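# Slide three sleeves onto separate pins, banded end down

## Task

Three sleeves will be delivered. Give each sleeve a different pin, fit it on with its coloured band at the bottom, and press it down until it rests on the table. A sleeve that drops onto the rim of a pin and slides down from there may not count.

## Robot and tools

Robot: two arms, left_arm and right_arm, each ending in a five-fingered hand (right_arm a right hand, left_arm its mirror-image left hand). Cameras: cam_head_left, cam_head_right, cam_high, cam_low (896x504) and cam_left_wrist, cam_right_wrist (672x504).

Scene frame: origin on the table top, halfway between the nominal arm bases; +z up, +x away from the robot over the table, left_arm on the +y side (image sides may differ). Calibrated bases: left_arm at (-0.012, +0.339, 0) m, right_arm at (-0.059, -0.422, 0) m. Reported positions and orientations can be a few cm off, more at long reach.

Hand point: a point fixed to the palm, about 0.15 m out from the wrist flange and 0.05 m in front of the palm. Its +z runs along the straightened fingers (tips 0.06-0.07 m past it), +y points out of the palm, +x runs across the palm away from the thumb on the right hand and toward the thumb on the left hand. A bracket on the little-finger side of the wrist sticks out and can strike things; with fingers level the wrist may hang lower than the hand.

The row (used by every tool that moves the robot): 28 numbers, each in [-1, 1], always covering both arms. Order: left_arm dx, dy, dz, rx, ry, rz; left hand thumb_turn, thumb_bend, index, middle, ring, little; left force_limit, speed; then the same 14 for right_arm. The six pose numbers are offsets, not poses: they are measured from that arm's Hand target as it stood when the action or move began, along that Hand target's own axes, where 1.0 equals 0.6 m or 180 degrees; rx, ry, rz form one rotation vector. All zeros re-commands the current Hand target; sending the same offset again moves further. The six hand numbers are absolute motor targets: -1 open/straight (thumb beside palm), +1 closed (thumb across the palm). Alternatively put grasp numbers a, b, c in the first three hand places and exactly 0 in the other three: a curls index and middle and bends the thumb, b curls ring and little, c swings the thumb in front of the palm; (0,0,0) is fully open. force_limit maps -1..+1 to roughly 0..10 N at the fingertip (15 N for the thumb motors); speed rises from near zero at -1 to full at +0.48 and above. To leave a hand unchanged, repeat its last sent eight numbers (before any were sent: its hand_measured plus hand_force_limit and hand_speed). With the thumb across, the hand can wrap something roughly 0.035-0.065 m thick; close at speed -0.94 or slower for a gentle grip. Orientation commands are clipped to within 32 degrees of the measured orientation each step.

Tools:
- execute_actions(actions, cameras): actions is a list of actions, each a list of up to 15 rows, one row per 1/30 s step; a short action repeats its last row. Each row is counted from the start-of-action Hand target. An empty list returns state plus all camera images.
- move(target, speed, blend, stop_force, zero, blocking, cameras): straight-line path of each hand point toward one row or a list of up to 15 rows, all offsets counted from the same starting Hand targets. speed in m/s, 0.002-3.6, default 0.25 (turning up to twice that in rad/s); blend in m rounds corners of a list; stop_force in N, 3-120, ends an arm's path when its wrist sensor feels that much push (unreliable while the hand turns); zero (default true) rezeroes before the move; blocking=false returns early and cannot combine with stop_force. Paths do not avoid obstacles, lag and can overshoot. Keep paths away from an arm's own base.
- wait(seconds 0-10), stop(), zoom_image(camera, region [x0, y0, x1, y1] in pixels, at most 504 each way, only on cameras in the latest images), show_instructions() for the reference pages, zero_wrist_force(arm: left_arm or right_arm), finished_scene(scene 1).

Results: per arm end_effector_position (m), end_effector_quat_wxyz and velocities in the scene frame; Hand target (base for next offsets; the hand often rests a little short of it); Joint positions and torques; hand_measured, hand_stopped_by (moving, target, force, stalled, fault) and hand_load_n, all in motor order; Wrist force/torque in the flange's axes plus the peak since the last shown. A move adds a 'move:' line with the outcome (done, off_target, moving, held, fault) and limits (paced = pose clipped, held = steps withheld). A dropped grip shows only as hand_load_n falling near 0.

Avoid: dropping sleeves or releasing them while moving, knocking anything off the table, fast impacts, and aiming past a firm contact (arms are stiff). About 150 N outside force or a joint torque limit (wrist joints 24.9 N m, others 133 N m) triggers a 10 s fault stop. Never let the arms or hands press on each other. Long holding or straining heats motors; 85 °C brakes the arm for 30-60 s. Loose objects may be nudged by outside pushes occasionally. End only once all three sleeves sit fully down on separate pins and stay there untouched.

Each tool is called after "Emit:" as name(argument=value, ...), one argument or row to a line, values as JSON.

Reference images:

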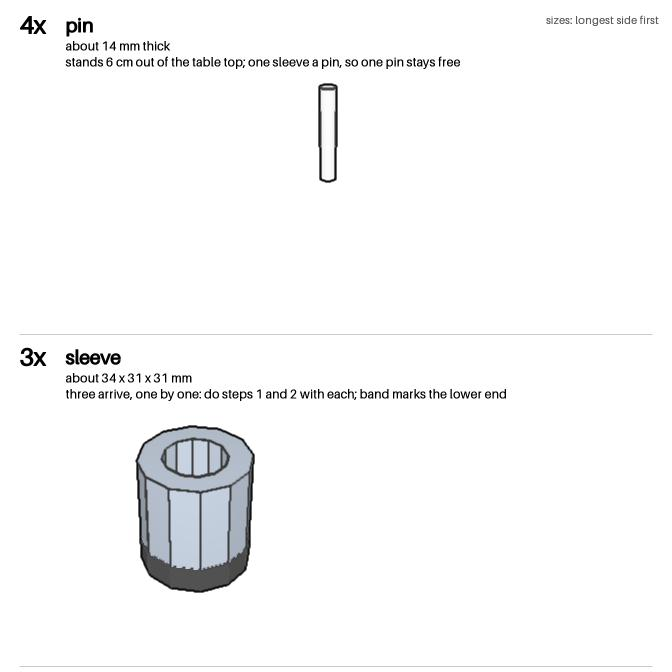

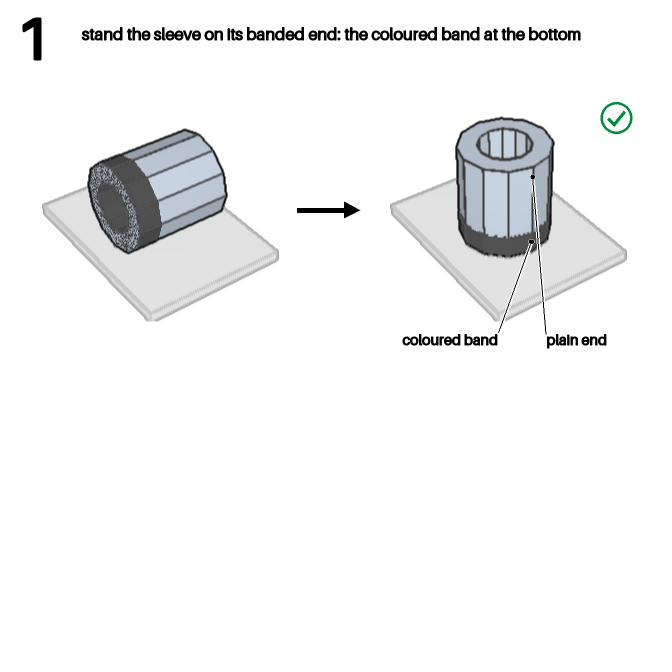

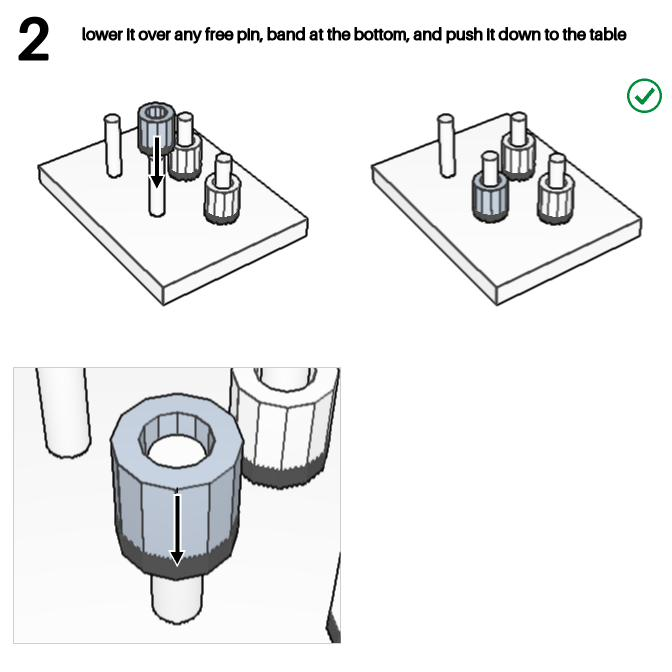

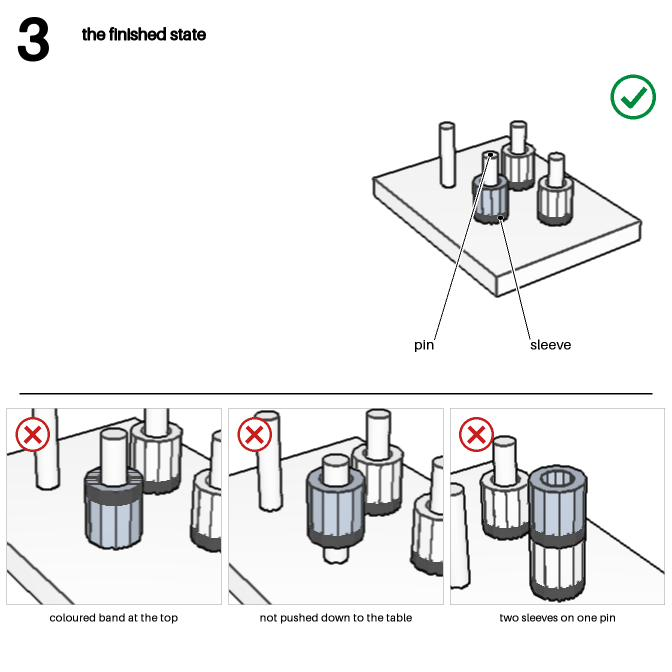

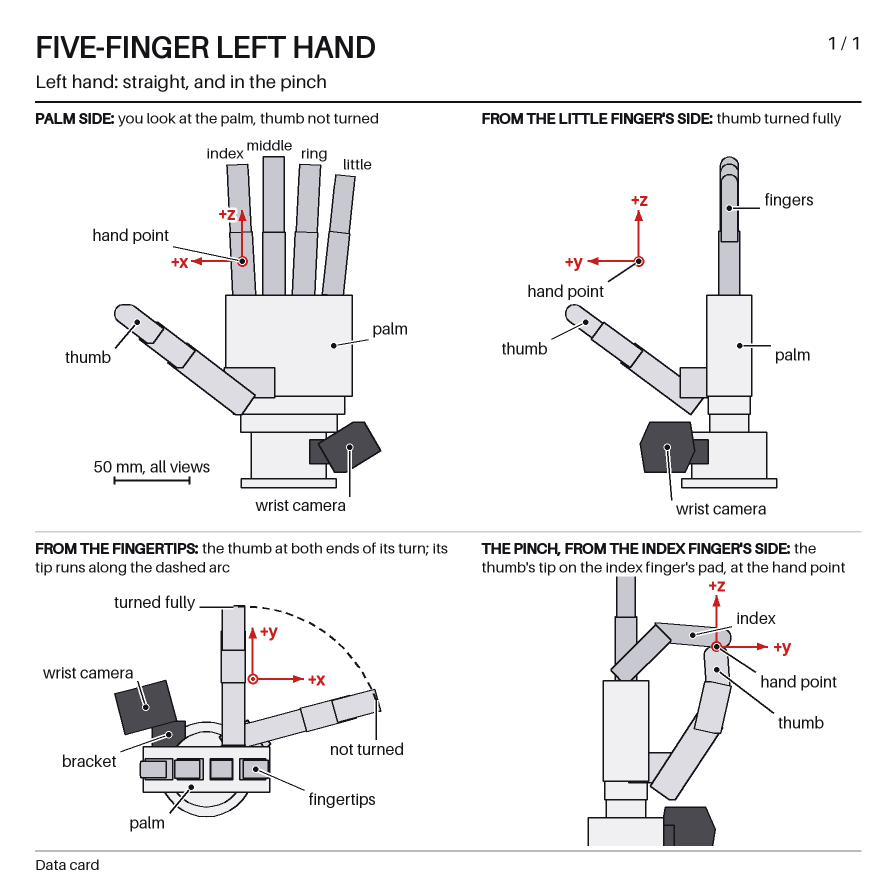

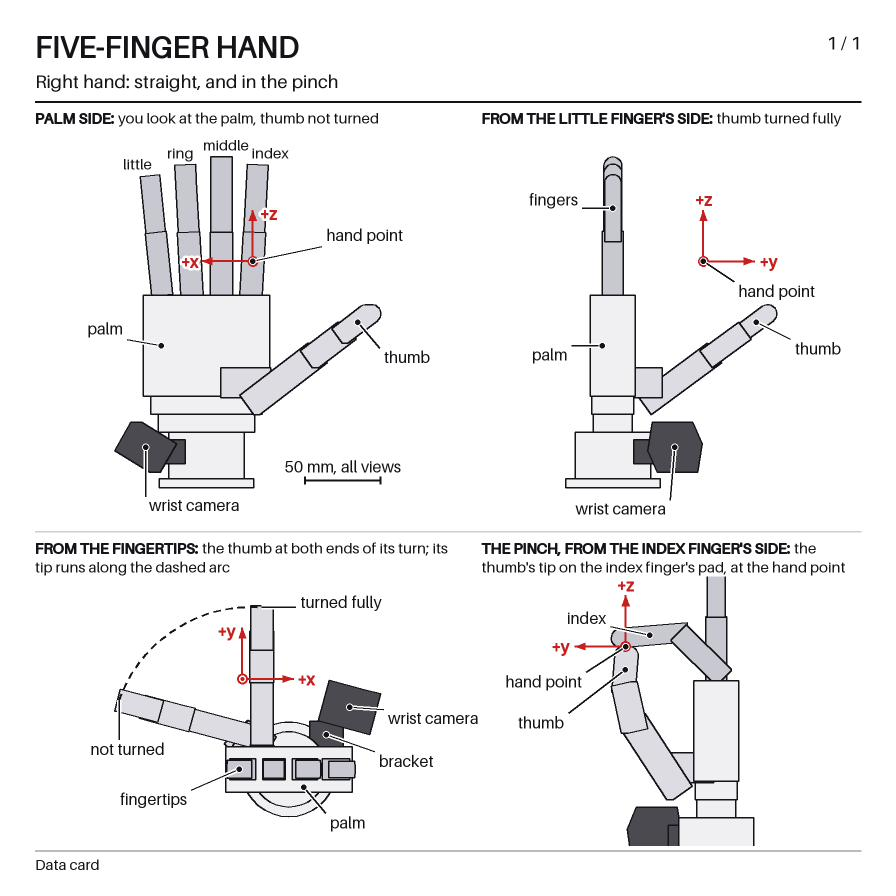

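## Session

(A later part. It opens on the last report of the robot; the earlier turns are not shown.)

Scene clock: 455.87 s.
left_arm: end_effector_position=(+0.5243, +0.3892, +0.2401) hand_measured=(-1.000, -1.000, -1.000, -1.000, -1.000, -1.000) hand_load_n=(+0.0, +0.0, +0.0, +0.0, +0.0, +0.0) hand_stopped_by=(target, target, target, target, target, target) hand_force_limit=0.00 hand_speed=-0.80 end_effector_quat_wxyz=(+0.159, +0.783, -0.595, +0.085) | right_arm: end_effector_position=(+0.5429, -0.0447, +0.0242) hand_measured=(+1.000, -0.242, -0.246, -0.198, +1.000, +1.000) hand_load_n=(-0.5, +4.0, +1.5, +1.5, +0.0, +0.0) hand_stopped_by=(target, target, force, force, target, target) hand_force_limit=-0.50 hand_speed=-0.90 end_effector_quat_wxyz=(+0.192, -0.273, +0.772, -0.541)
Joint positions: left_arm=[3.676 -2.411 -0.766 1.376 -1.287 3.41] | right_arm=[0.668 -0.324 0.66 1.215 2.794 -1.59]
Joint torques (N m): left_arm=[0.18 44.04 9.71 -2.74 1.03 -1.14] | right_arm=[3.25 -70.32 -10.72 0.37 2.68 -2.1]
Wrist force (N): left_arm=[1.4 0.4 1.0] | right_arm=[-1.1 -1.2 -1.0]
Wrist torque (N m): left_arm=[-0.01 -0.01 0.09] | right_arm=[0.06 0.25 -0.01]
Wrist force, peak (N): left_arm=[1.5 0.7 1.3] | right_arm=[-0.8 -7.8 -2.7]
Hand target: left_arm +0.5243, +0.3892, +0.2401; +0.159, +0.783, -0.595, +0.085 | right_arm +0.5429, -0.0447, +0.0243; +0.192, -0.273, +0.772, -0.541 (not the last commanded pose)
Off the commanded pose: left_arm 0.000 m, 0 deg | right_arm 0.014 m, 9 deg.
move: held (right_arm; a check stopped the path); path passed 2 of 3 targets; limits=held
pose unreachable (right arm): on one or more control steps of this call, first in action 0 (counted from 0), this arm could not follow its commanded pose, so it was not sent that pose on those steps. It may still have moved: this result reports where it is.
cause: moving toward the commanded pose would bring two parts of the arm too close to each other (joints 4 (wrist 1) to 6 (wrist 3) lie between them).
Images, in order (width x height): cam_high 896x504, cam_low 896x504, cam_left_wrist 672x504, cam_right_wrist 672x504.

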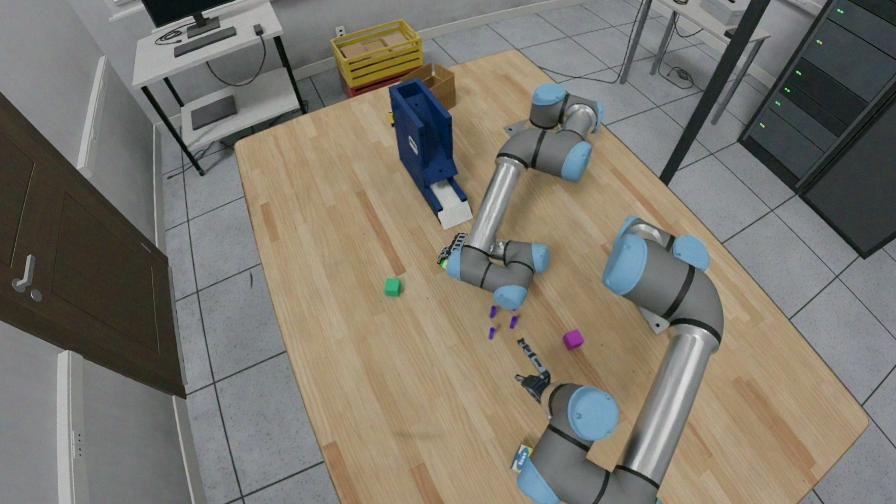

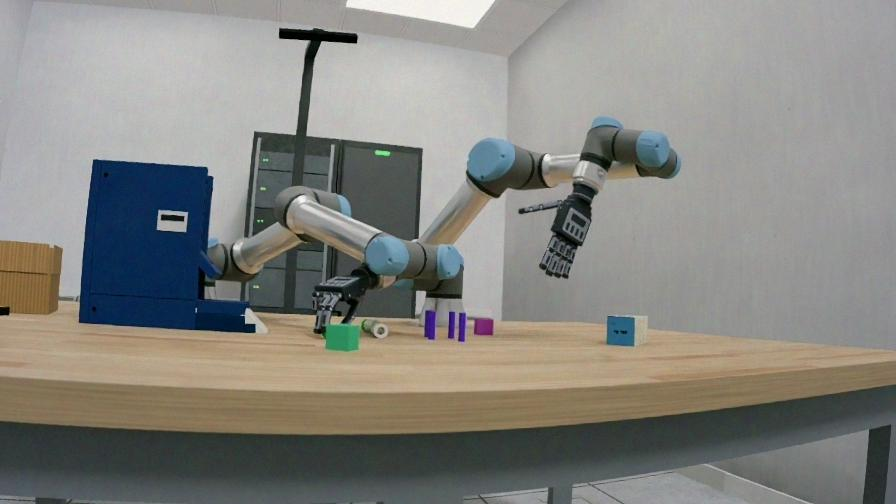

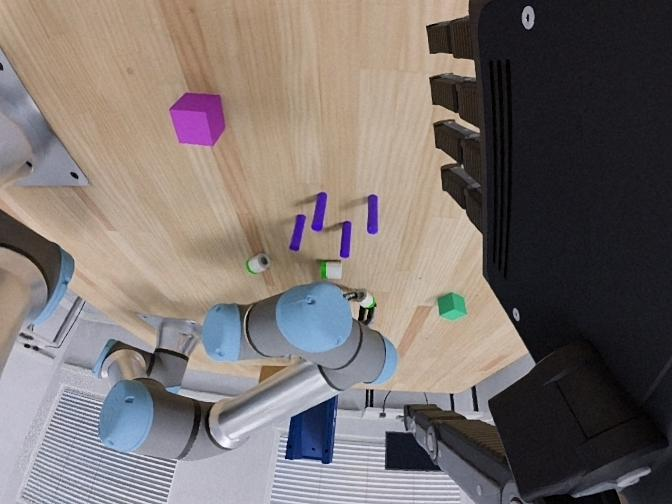

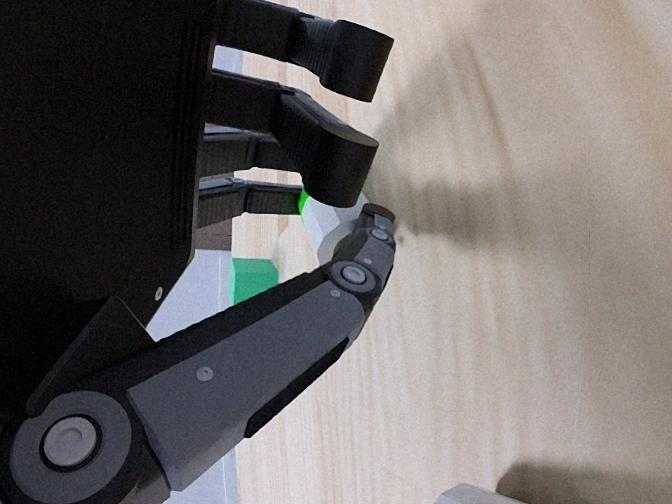

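Emit:
move(
  target=[
    [0,0,0,0,0,0,-1,-1,-1,-1,-1,-1,0.0,-0.8, 0,0,0,0,0,0,1,-0.24,-0.6,-0.6,1,1,-0.5,-0.6],
    [0,0,0,0,0,0,-1,-1,-1,-1,-1,-1,0.0,-0.8, 0,0.0046,-0.0125,0,0,0,1,-0.24,-0.6,-0.6,1,1,-0.5,-0.6],
    [0,0,0,0,0,0,-1,-1,-1,-1,-1,-1,0.0,-0.8, 0,-0.1835,-0.0808,0,0,0,1,-0.24,-0.6,-0.6,1,1,-0.5,-0.6],
    [0,0,0,0,0,0,-1,-1,-1,-1,-1,-1,0.0,-0.8, 0.0073,-0.0897,-0.241,0,-0.2663,-0.0969,1,-0.24,-0.6,-0.6,1,1,-0.5,-0.6],
  ],
  speed=[0.1,0.06,0.15,0.2],
  blend=[0,0,0.02,0],
  cameras=["cam_left_wrist","cam_right_wrist","cam_high","cam_low"],
)

Emit:
zoom_image(
  camera="cam_left_wrist",
  region=[220, 160, 430, 318],
)

Emit:
zoom_image(
  camera="cam_high",
  region=[420, 200, 560, 340],
)

Scene clock: 516.80 s.
left_arm: end_effector_position=(+0.5243, +0.3892, +0.2401) hand_measured=(-1.000, -1.000, -1.000, -1.000, -1.000, -1.000) hand_load_n=(+0.0, +0.0, +0.0, +0.0, +0.0, +0.0) hand_stopped_by=(target, target, target, target, target, target) hand_force_limit=0.00 hand_speed=-0.80 end_effector_quat_wxyz=(+0.159, +0.783, -0.595, +0.085) | right_arm: end_effector_position=(+0.5397, -0.0406, +0.0243) hand_measured=(+1.000, -0.240, -0.600, -0.600, +1.000, +1.000) hand_load_n=(+0.0, +0.0, +0.0, +0.0, +0.5, +0.0) hand_stopped_by=(target, target, target, target, target, target) hand_force_limit=-0.50 hand_speed=-0.60 end_effector_quat_wxyz=(+0.192, -0.273, +0.772, -0.541)
Joint positions: left_arm=[3.676 -2.411 -0.766 1.376 -1.287 3.41] | right_arm=[0.676 -0.318 0.653 1.236 2.793 -1.568]
Joint torques (N m): left_arm=[-0.32 43.14 10.16 -3.59 0.79 -0.42] | right_arm=[-2.21 -51.37 -20.25 1.74 0.45 -0.29]
Wrist force (N): left_arm=[1.4 0.2 0.9] | right_arm=[-1.1 -0.3 -1.0]
Wrist torque (N m): left_arm=[-0.04 0.00 0.10] | right_arm=[0.12 0.26 -0.16]
Wrist force, peak (N): left_arm=[1.6 0.5 1.2] | right_arm=[-1.3 -1.2 -1.1]
Hand target: left_arm +0.5243, +0.3892, +0.2401; +0.159, +0.783, -0.595, +0.085 | right_arm +0.5397, -0.0407, +0.0243; +0.192, -0.273, +0.772, -0.541 (not the last commanded pose)
Off the commanded pose: left_arm 0.000 m, 0 deg | right_arm 0.150 m, 51 deg.
move: held (right_arm; a check stopped the path); path passed 1 of 4 targets; limits=held
pose unreachable (right arm): on one or more control steps of this call, first in action 0 (counted from 0), this arm could not follow its commanded pose, so it was not sent that pose on those steps. It may still have moved: this result reports where it is.
cause: moving toward the commanded pose would bring two parts of the arm too close to each other (joints 4 (wrist 1) to 6 (wrist 3) lie between them).
Images, in order (width x height): cam_high 896x504, cam_low 896x504, cam_left_wrist 672x504, cam_right_wrist 672x504.

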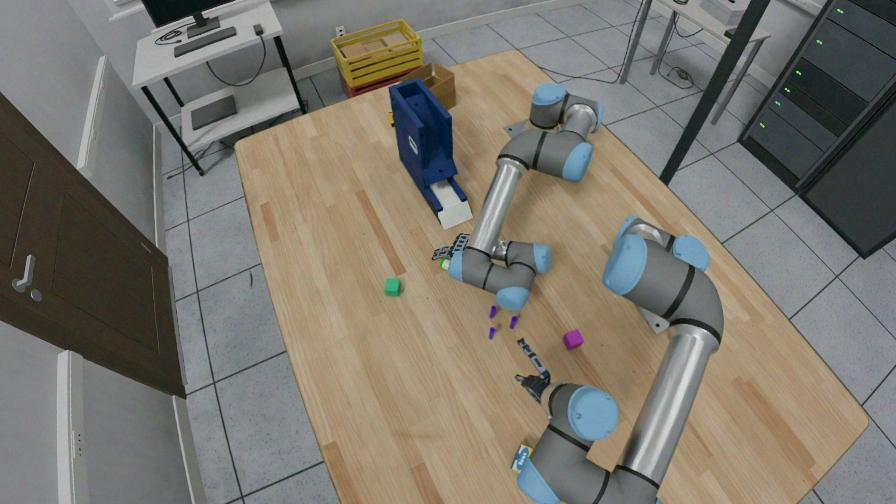

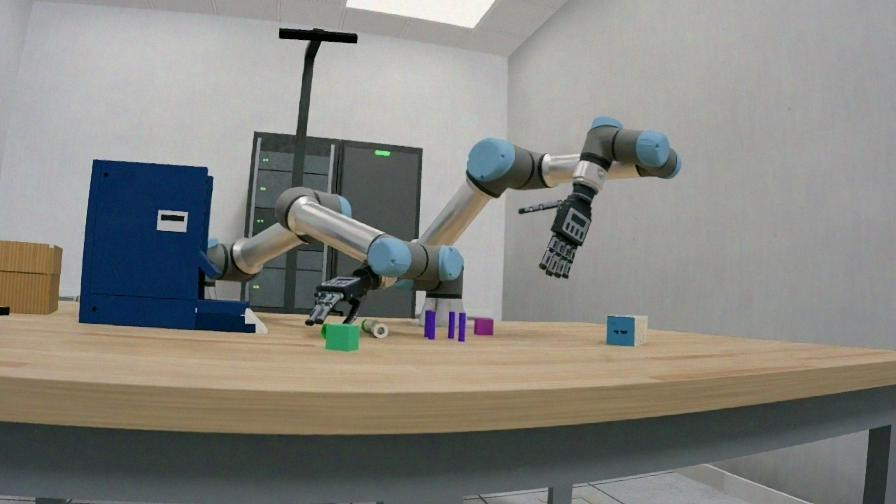

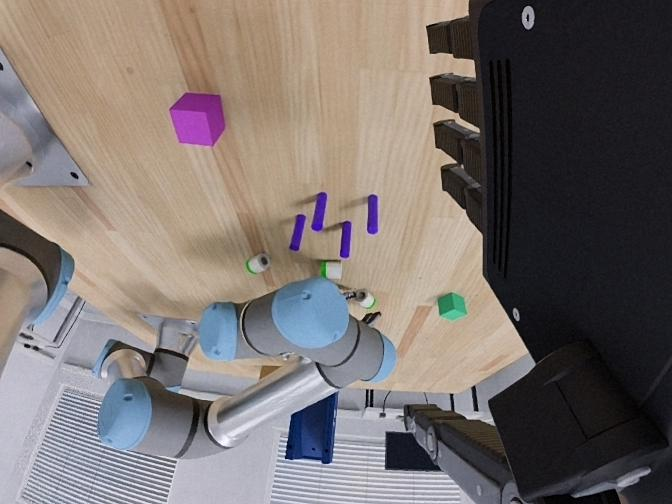

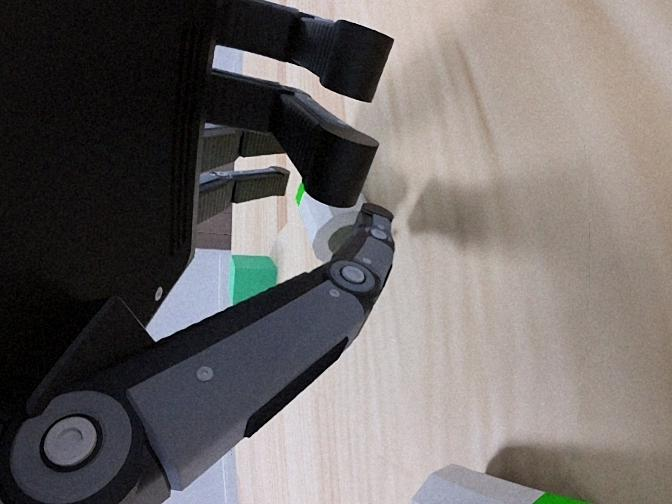

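Scaled by 2.400 from the camera's 672x504 image, which has a finer 960x720 frame.

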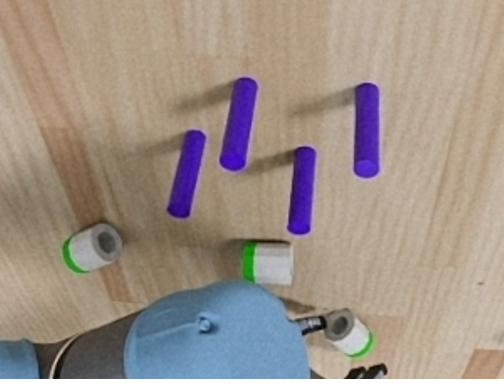

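Scaled by 3.600 from the camera's 896x504 image, which has a finer 1280x720 frame.

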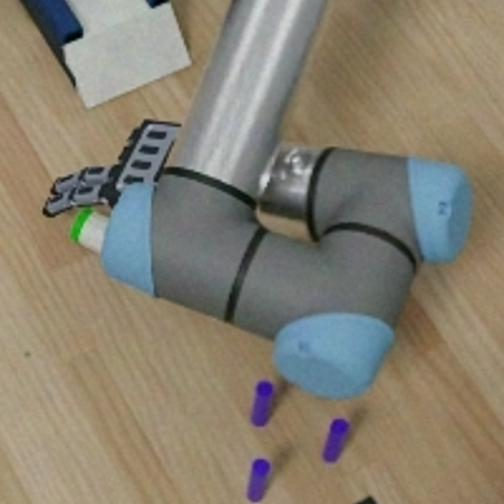

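Emit:
move(
  target=[
    [0,0,0,0,0,0,-1,-1,-1,-1,-1,-1,0.0,-0.8, 0.0175,-0.0016,0.0044,0,-0.1567,-0.057,1,-0.24,-0.6,-0.6,1,1,-0.5,-0.6],
    [0,0,0,0,0,0,-1,-1,-1,-1,-1,-1,0.0,-0.8, 0.0175,-0.2053,-0.0698,0,-0.1567,-0.057,1,-0.24,-0.6,-0.6,1,1,-0.5,-0.6],
    [0,0,0,0,0,0,-1,-1,-1,-1,-1,-1,0.0,-0.8, 0.0075,-0.0925,-0.233,0,-0.2663,-0.0969,1,-0.24,-0.6,-0.6,1,1,-0.5,-0.6],
  ],
  speed=[0.15,0.15,0.2],
  blend=[0,0.02,0],
  cameras=["cam_left_wrist","cam_right_wrist","cam_high","cam_low"],
)

Emit:
zoom_image(
  camera="cam_left_wrist",
  region=[220, 160, 430, 318],
)

Emit:
zoom_image(
  camera="cam_high",
  region=[420, 200, 560, 340],
)

Scene clock: 530.70 s.
left_arm: end_effector_position=(+0.5243, +0.3892, +0.2401) hand_measured=(-1.000, -1.000, -1.000, -1.000, -1.000, -1.000) hand_load_n=(+0.0, +0.0, +0.0, +0.0, +0.0, +0.0) hand_stopped_by=(target, target, target, target, target, target) hand_force_limit=0.00 hand_speed=-0.80 end_effector_quat_wxyz=(+0.159, +0.783, -0.595, +0.085) | right_arm: end_effector_position=(+0.4653, +0.0438, +0.1243) hand_measured=(+1.000, -0.240, -0.600, -0.600, +1.000, +1.000) hand_load_n=(+0.0, +0.0, +0.0, +0.0, +0.0, +0.0) hand_stopped_by=(target, target, target, target, target, target) hand_force_limit=-0.50 hand_speed=-0.60 end_effector_quat_wxyz=(-0.406, +0.579, -0.579, +0.406)
Joint positions: left_arm=[3.676 -2.411 -0.766 1.376 -1.287 3.41] | right_arm=[0.694 -1.056 1.523 -0.025 2.221 -2.863]
Joint torques (N m): left_arm=[0.41 42.57 10.73 -3.9 0.86 -0.12] | right_arm=[-4.94 -28.46 -22.91 0.95 1.24 1.57]
Wrist force (N): left_arm=[1.3 0.3 1.1] | right_arm=[-0.8 -0.3 -1.3]
Wrist torque (N m): left_arm=[-0.03 0.03 0.08] | right_arm=[0.12 0.22 -0.08]
Wrist force, peak (N): left_arm=[1.5 0.3 1.4] | right_arm=[-0.7 -1.9 -1.5]
Hand target: left_arm +0.5243, +0.3892, +0.2401; +0.159, +0.783, -0.595, +0.085 | right_arm +0.4653, +0.0438, +0.1242; -0.406, +0.579, -0.579, +0.406
Off the commanded pose: left_arm 0.000 m, 0 deg | right_arm 0.000 m, 0 deg.
move: done
Images, in order (width x height): cam_high 896x504, cam_low 896x504, cam_left_wrist 672x504, cam_right_wrist 672x504.

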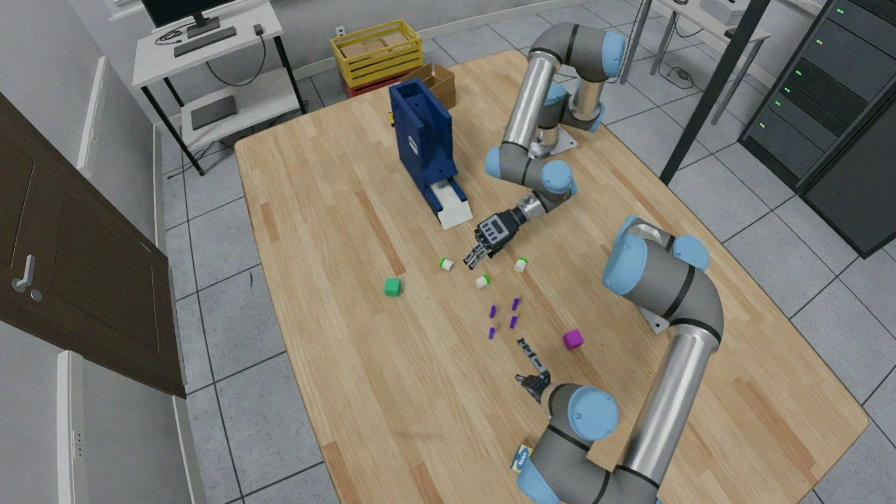

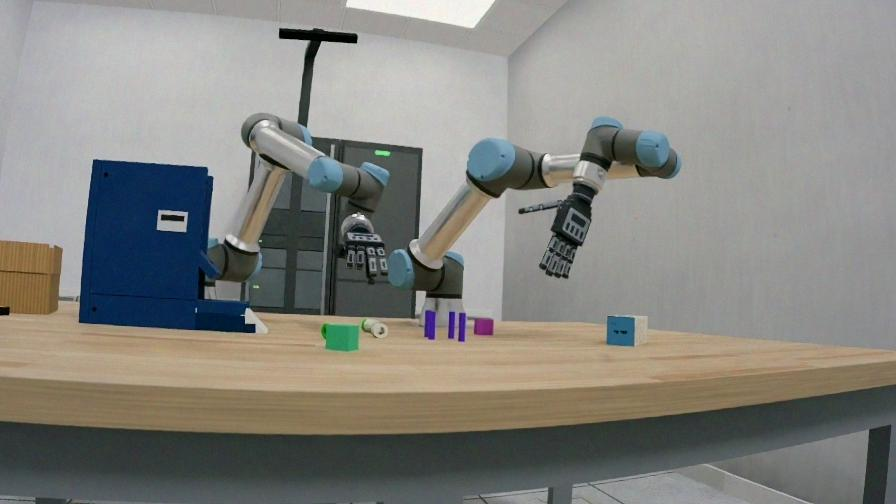

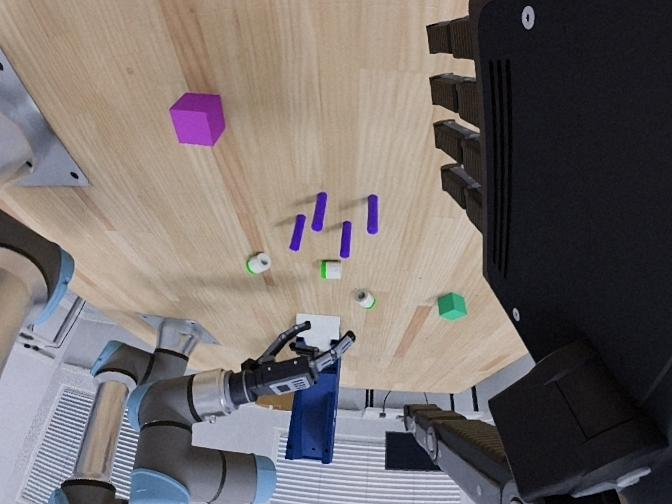

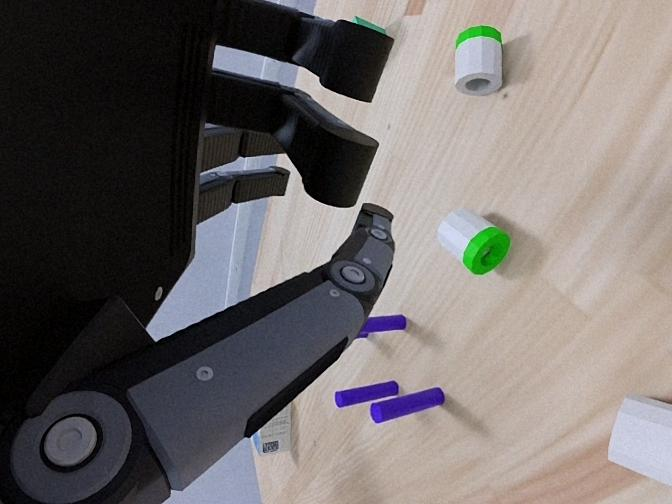

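Scaled by 2.400 from the camera's 672x504 image, which has a finer 960x720 frame.

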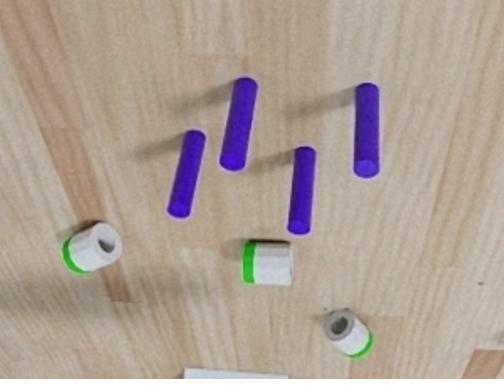

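Scaled by 3.600 from the camera's 896x504 image, which has a finer 1280x720 frame.

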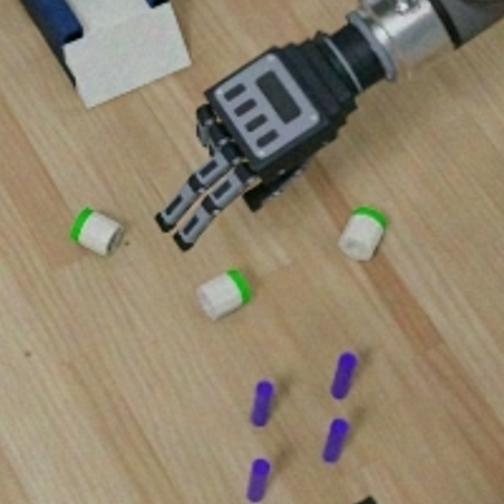

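Emit:
move(
  target=[
    [0,0,0,0,0,0,-1,-1,-1,-1,-1,-1,0.0,-0.8, 0,0.1565,0.057,0,0,0,1,-0.24,-0.6,-0.6,1,1,-0.5,-0.6],
    [0,0,0,0,0,0,-1,-1,-1,-1,-1,-1,0.0,-0.8, 0,0.152,0.0695,0,0,0,1,-0.24,-0.6,-0.6,1,1,-0.5,-0.6],
    [0,0,0,0,0,0,-1,-1,-1,-1,-1,-1,0.0,-0.8, 0,0.152,0.0695,0,0,0,1,-0.24,0.2,0.2,1,1,-0.5,-0.9],
  ],
  speed=[0.12,0.06,0.06],
  cameras=["cam_left_wrist","cam_right_wrist"],
)

Scene clock: 552.33 s.
left_arm: end_effector_position=(+0.5243, +0.3892, +0.2401) hand_measured=(-1.000, -1.000, -1.000, -1.000, -1.000, -1.000) hand_load_n=(+0.0, +0.0, +0.0, +0.0, +0.0, +0.0) hand_stopped_by=(target, target, target, target, target, target) hand_force_limit=0.00 hand_speed=-0.80 end_effector_quat_wxyz=(+0.159, +0.783, -0.595, +0.085) | right_arm: end_effector_position=(+0.4735, +0.0439, +0.0243) hand_measured=(+1.000, -0.240, -0.202, +0.200, +1.000, +1.000) hand_load_n=(-1.0, +2.5, +3.0, +0.0, +0.0, +0.0) hand_stopped_by=(target, target, force, target, target, target) hand_force_limit=-0.50 hand_speed=-0.90 end_effector_quat_wxyz=(-0.406, +0.579, -0.579, +0.406)
Joint positions: left_arm=[3.676 -2.411 -0.766 1.376 -1.287 3.41] | right_arm=[0.684 -0.92 1.593 -0.234 2.212 -2.868]
Joint torques (N m): left_arm=[1.32 42.56 9.03 -4.4 0.8 0.1] | right_arm=[6.32 -40.67 -11.01 0.54 1.57 1.83]
Wrist force (N): left_arm=[1.5 0.5 1.0] | right_arm=[-0.6 -3.7 -2.6]
Wrist torque (N m): left_arm=[0.01 -0.02 0.09] | right_arm=[0.06 0.22 0.02]
Wrist force, peak (N): left_arm=[1.5 0.5 1.4] | right_arm=[-0.4 -4.3 -2.6]
Hand target: left_arm +0.5243, +0.3892, +0.2401; +0.159, +0.783, -0.595, +0.085 | right_arm +0.4735, +0.0439, +0.0242; -0.406, +0.579, -0.579, +0.406
Off the commanded pose: left_arm 0.000 m, 0 deg | right_arm 0.000 m, 0 deg.
move: done
Images, in order (width x height): cam_left_wrist 672x504, cam_right_wrist 672x504.

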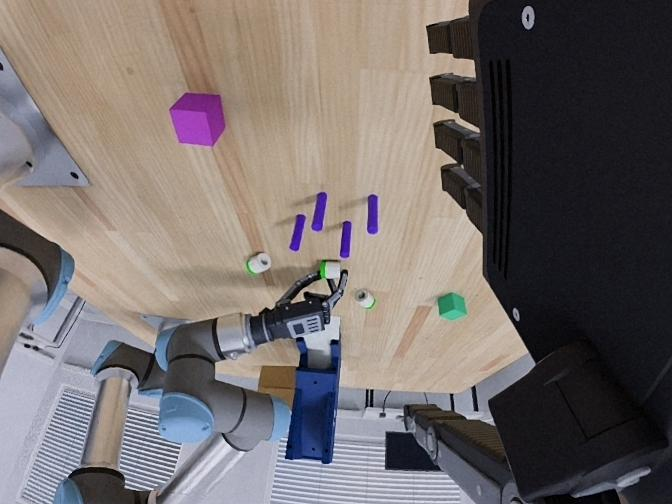

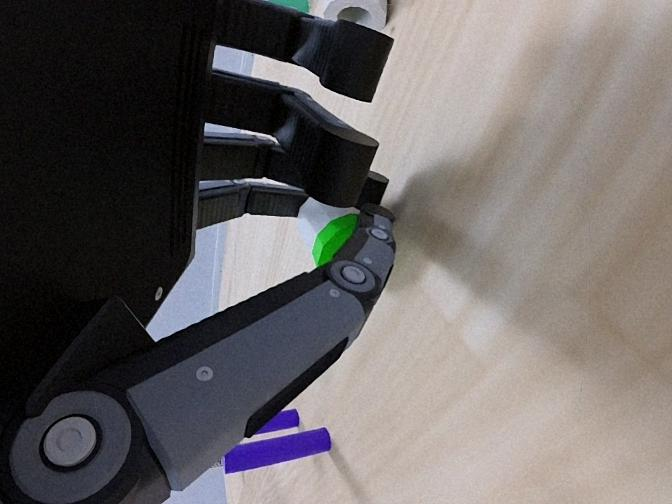

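Emit:
move(
  target=[0,0,0,0,0,0,-1,-1,-1,-1,-1,-1,0.0,-0.8, 0.0358,0.0143,-0.0393,0,0.1723,0.0627,1,-0.24,0.2,0.2,1,1,-0.5,-0.9],
  speed=0.1,
  cameras=["cam_left_wrist","cam_right_wrist"],
)

Scene clock: 557.80 s.
left_arm: end_effector_position=(+0.5243, +0.3892, +0.2401) hand_measured=(-1.000, -1.000, -1.000, -1.000, -1.000, -1.000) hand_load_n=(+0.0, +0.0, +0.0, +0.0, +0.0, +0.0) hand_stopped_by=(target, target, target, target, target, target) hand_force_limit=0.00 hand_speed=-0.80 end_effector_quat_wxyz=(+0.159, +0.783, -0.595, +0.085) | right_arm: end_effector_position=(+0.4484, +0.0224, +0.0241) hand_measured=(+1.000, -0.240, -0.202, +0.200, +1.000, +1.000) hand_load_n=(-0.5, +2.5, +2.5, +0.0, +0.0, +0.0) hand_stopped_by=(target, target, force, target, target, target) hand_force_limit=-0.50 hand_speed=-0.90 end_effector_quat_wxyz=(+0.274, -0.390, +0.720, -0.504)
Joint positions: left_arm=[3.676 -2.411 -0.766 1.376 -1.287 3.41] | right_arm=[0.822 -0.592 1.103 0.628 2.757 -2.031]
Joint torques (N m): left_arm=[0.52 42.39 10.13 -4.28 0.85 -0.02] | right_arm=[-5.69 -63.64 -11.2 2.97 -1.87 1.1]
Wrist force (N): left_arm=[1.2 0.3 1.1] | right_arm=[-0.9 -4.5 -1.8]
Wrist torque (N m): left_arm=[-0.04 0.04 0.08] | right_arm=[0.02 0.21 0.01]
Wrist force, peak (N): left_arm=[1.5 0.4 1.3] | right_arm=[-0.5 -4.3 -2.6]
Hand target: left_arm +0.5243, +0.3892, +0.2401; +0.159, +0.783, -0.595, +0.085 | right_arm +0.4484, +0.0224, +0.0242; +0.274, -0.390, +0.720, -0.504
Off the commanded pose: left_arm 0.000 m, 0 deg | right_arm 0.000 m, 0 deg.
move: done
Images, in order (width x height): cam_left_wrist 672x504, cam_right_wrist 672x504.

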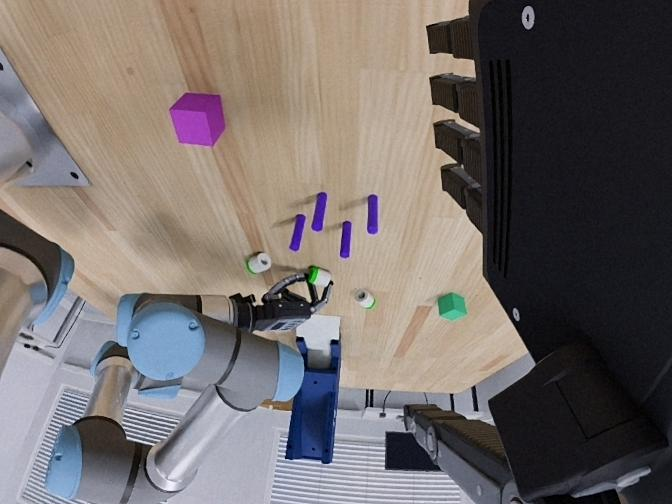

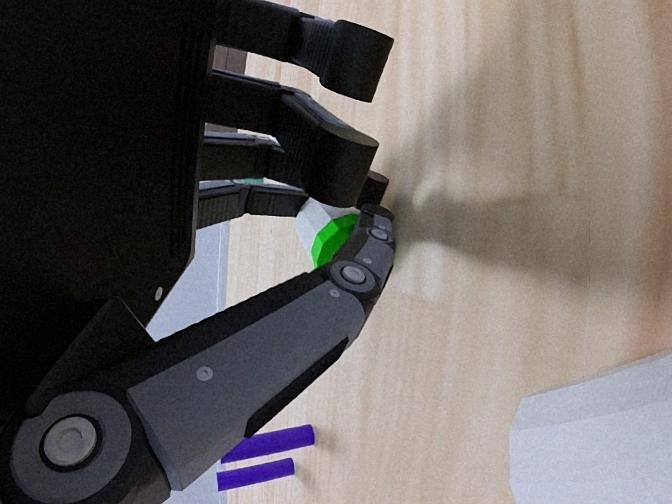

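Emit:
move(
  target=[
    [0,0,0,0,0,0,-1,-1,-1,-1,-1,-1,0.0,-0.8, 0,0,0,0,0,0,1,-0.24,-0.6,-0.6,1,1,-0.5,-0.6],
    [0,0,0,0,0,0,-1,-1,-1,-1,-1,-1,0.0,-0.8, 0.0152,0.0022,-0.0058,0,-0.1306,-0.0475,1,-0.24,-0.6,-0.6,1,1,-0.5,-0.6],
    [0,0,0,0,0,0,-1,-1,-1,-1,-1,-1,0.0,-0.8, 0.0152,-0.1858,-0.0742,0,-0.1306,-0.0475,1,-0.24,-0.6,-0.6,1,1,-0.5,-0.6],
  ],
  speed=[0.12,0.12,0.15],
  cameras=["cam_left_wrist","cam_right_wrist","cam_high"],
)

Emit:
zoom_image(
  camera="cam_left_wrist",
  region=[220, 160, 430, 318],
)

Emit:
zoom_image(
  camera="cam_high",
  region=[420, 200, 560, 340],
)

Scene clock: 601.33 s.
left_arm: end_effector_position=(+0.5243, +0.3892, +0.2401) hand_measured=(-1.000, -1.000, -1.000, -1.000, -1.000, -1.000) hand_load_n=(+0.0, +0.0, +0.0, +0.0, +0.0, +0.0) hand_stopped_by=(target, target, target, target, target, target) hand_force_limit=0.00 hand_speed=-0.80 end_effector_quat_wxyz=(+0.159, +0.783, -0.595, +0.085) | right_arm: end_effector_position=(+0.4401, +0.0168, +0.1442) hand_measured=(+1.000, -0.240, -0.600, -0.600, +1.000, +1.000) hand_load_n=(+0.0, +0.0, +0.0, +0.0, +0.0, +0.0) hand_stopped_by=(target, target, target, target, target, target) hand_force_limit=-0.50 hand_speed=-0.60 end_effector_quat_wxyz=(+0.377, -0.537, +0.618, -0.433)
Joint positions: left_arm=[3.676 -2.411 -0.766 1.376 -1.287 3.41] | right_arm=[0.733 -1.088 1.525 0.078 2.38 -2.752]
Joint torques (N m): left_arm=[1.01 43.74 10.25 -4.51 0.54 0.53] | right_arm=[5.79 -30.53 -17.37 1.27 2.42 2.12]
Wrist force (N): left_arm=[1.3 0.4 1.2] | right_arm=[-0.8 -0.4 -1.5]
Wrist torque (N m): left_arm=[-0.02 0.01 0.08] | right_arm=[0.16 0.23 -0.12]
Wrist force, peak (N): left_arm=[1.7 0.3 1.3] | right_arm=[-0.9 -3.9 -1.8]
Hand target: left_arm +0.5243, +0.3892, +0.2401; +0.159, +0.783, -0.595, +0.085 | right_arm +0.4401, +0.0167, +0.1442; +0.377, -0.537, +0.618, -0.433
Off the commanded pose: left_arm 0.000 m, 0 deg | right_arm 0.000 m, 0 deg.
move: done
Images, in order (width x height): cam_high 896x504, cam_left_wrist 672x504, cam_right_wrist 672x504.

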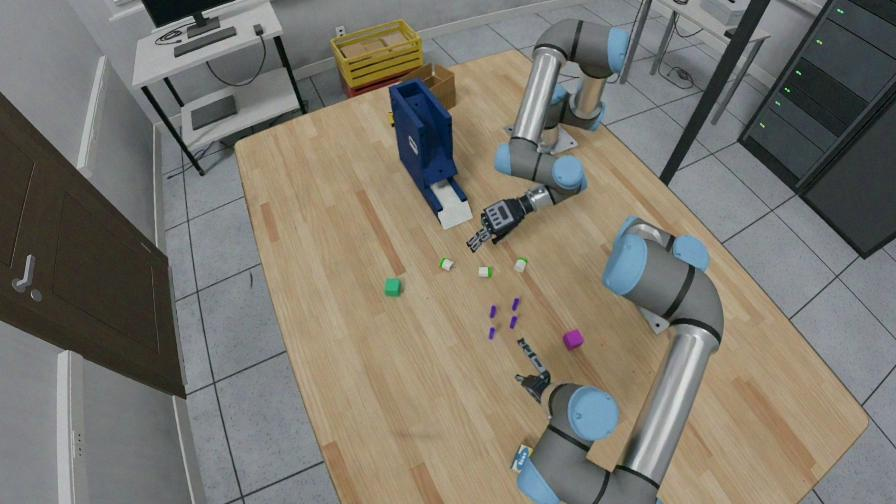

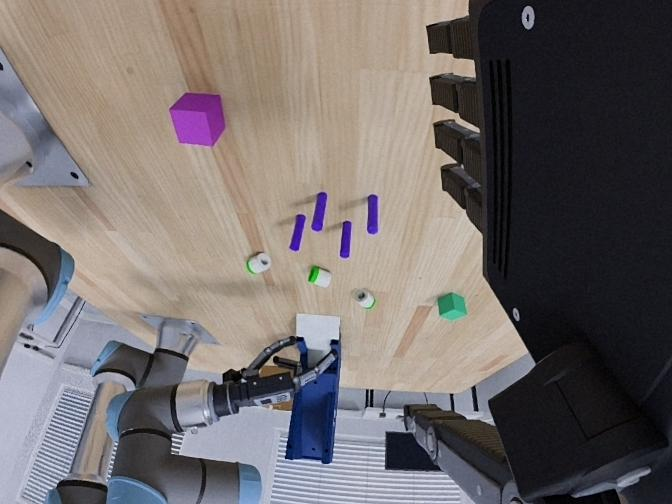

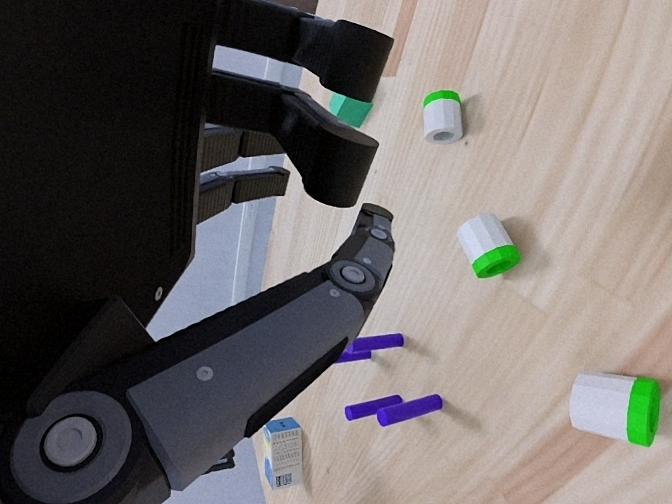

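Scaled by 2.400 from the camera's 672x504 image, which has a finer 960x720 frame.

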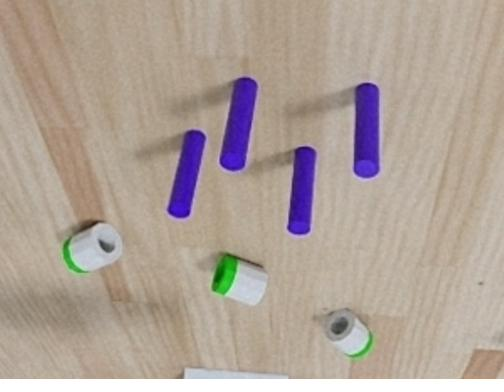

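Scaled by 3.600 from the camera's 896x504 image, which has a finer 1280x720 frame.

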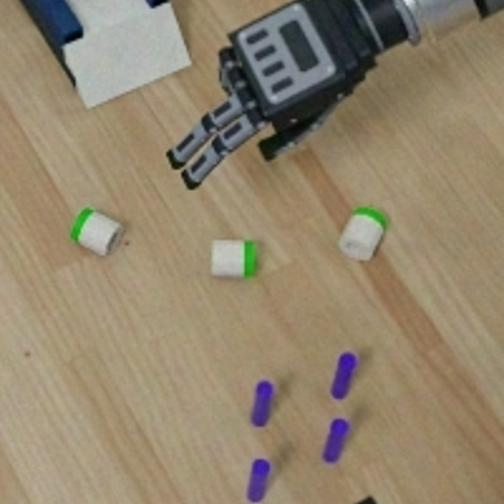

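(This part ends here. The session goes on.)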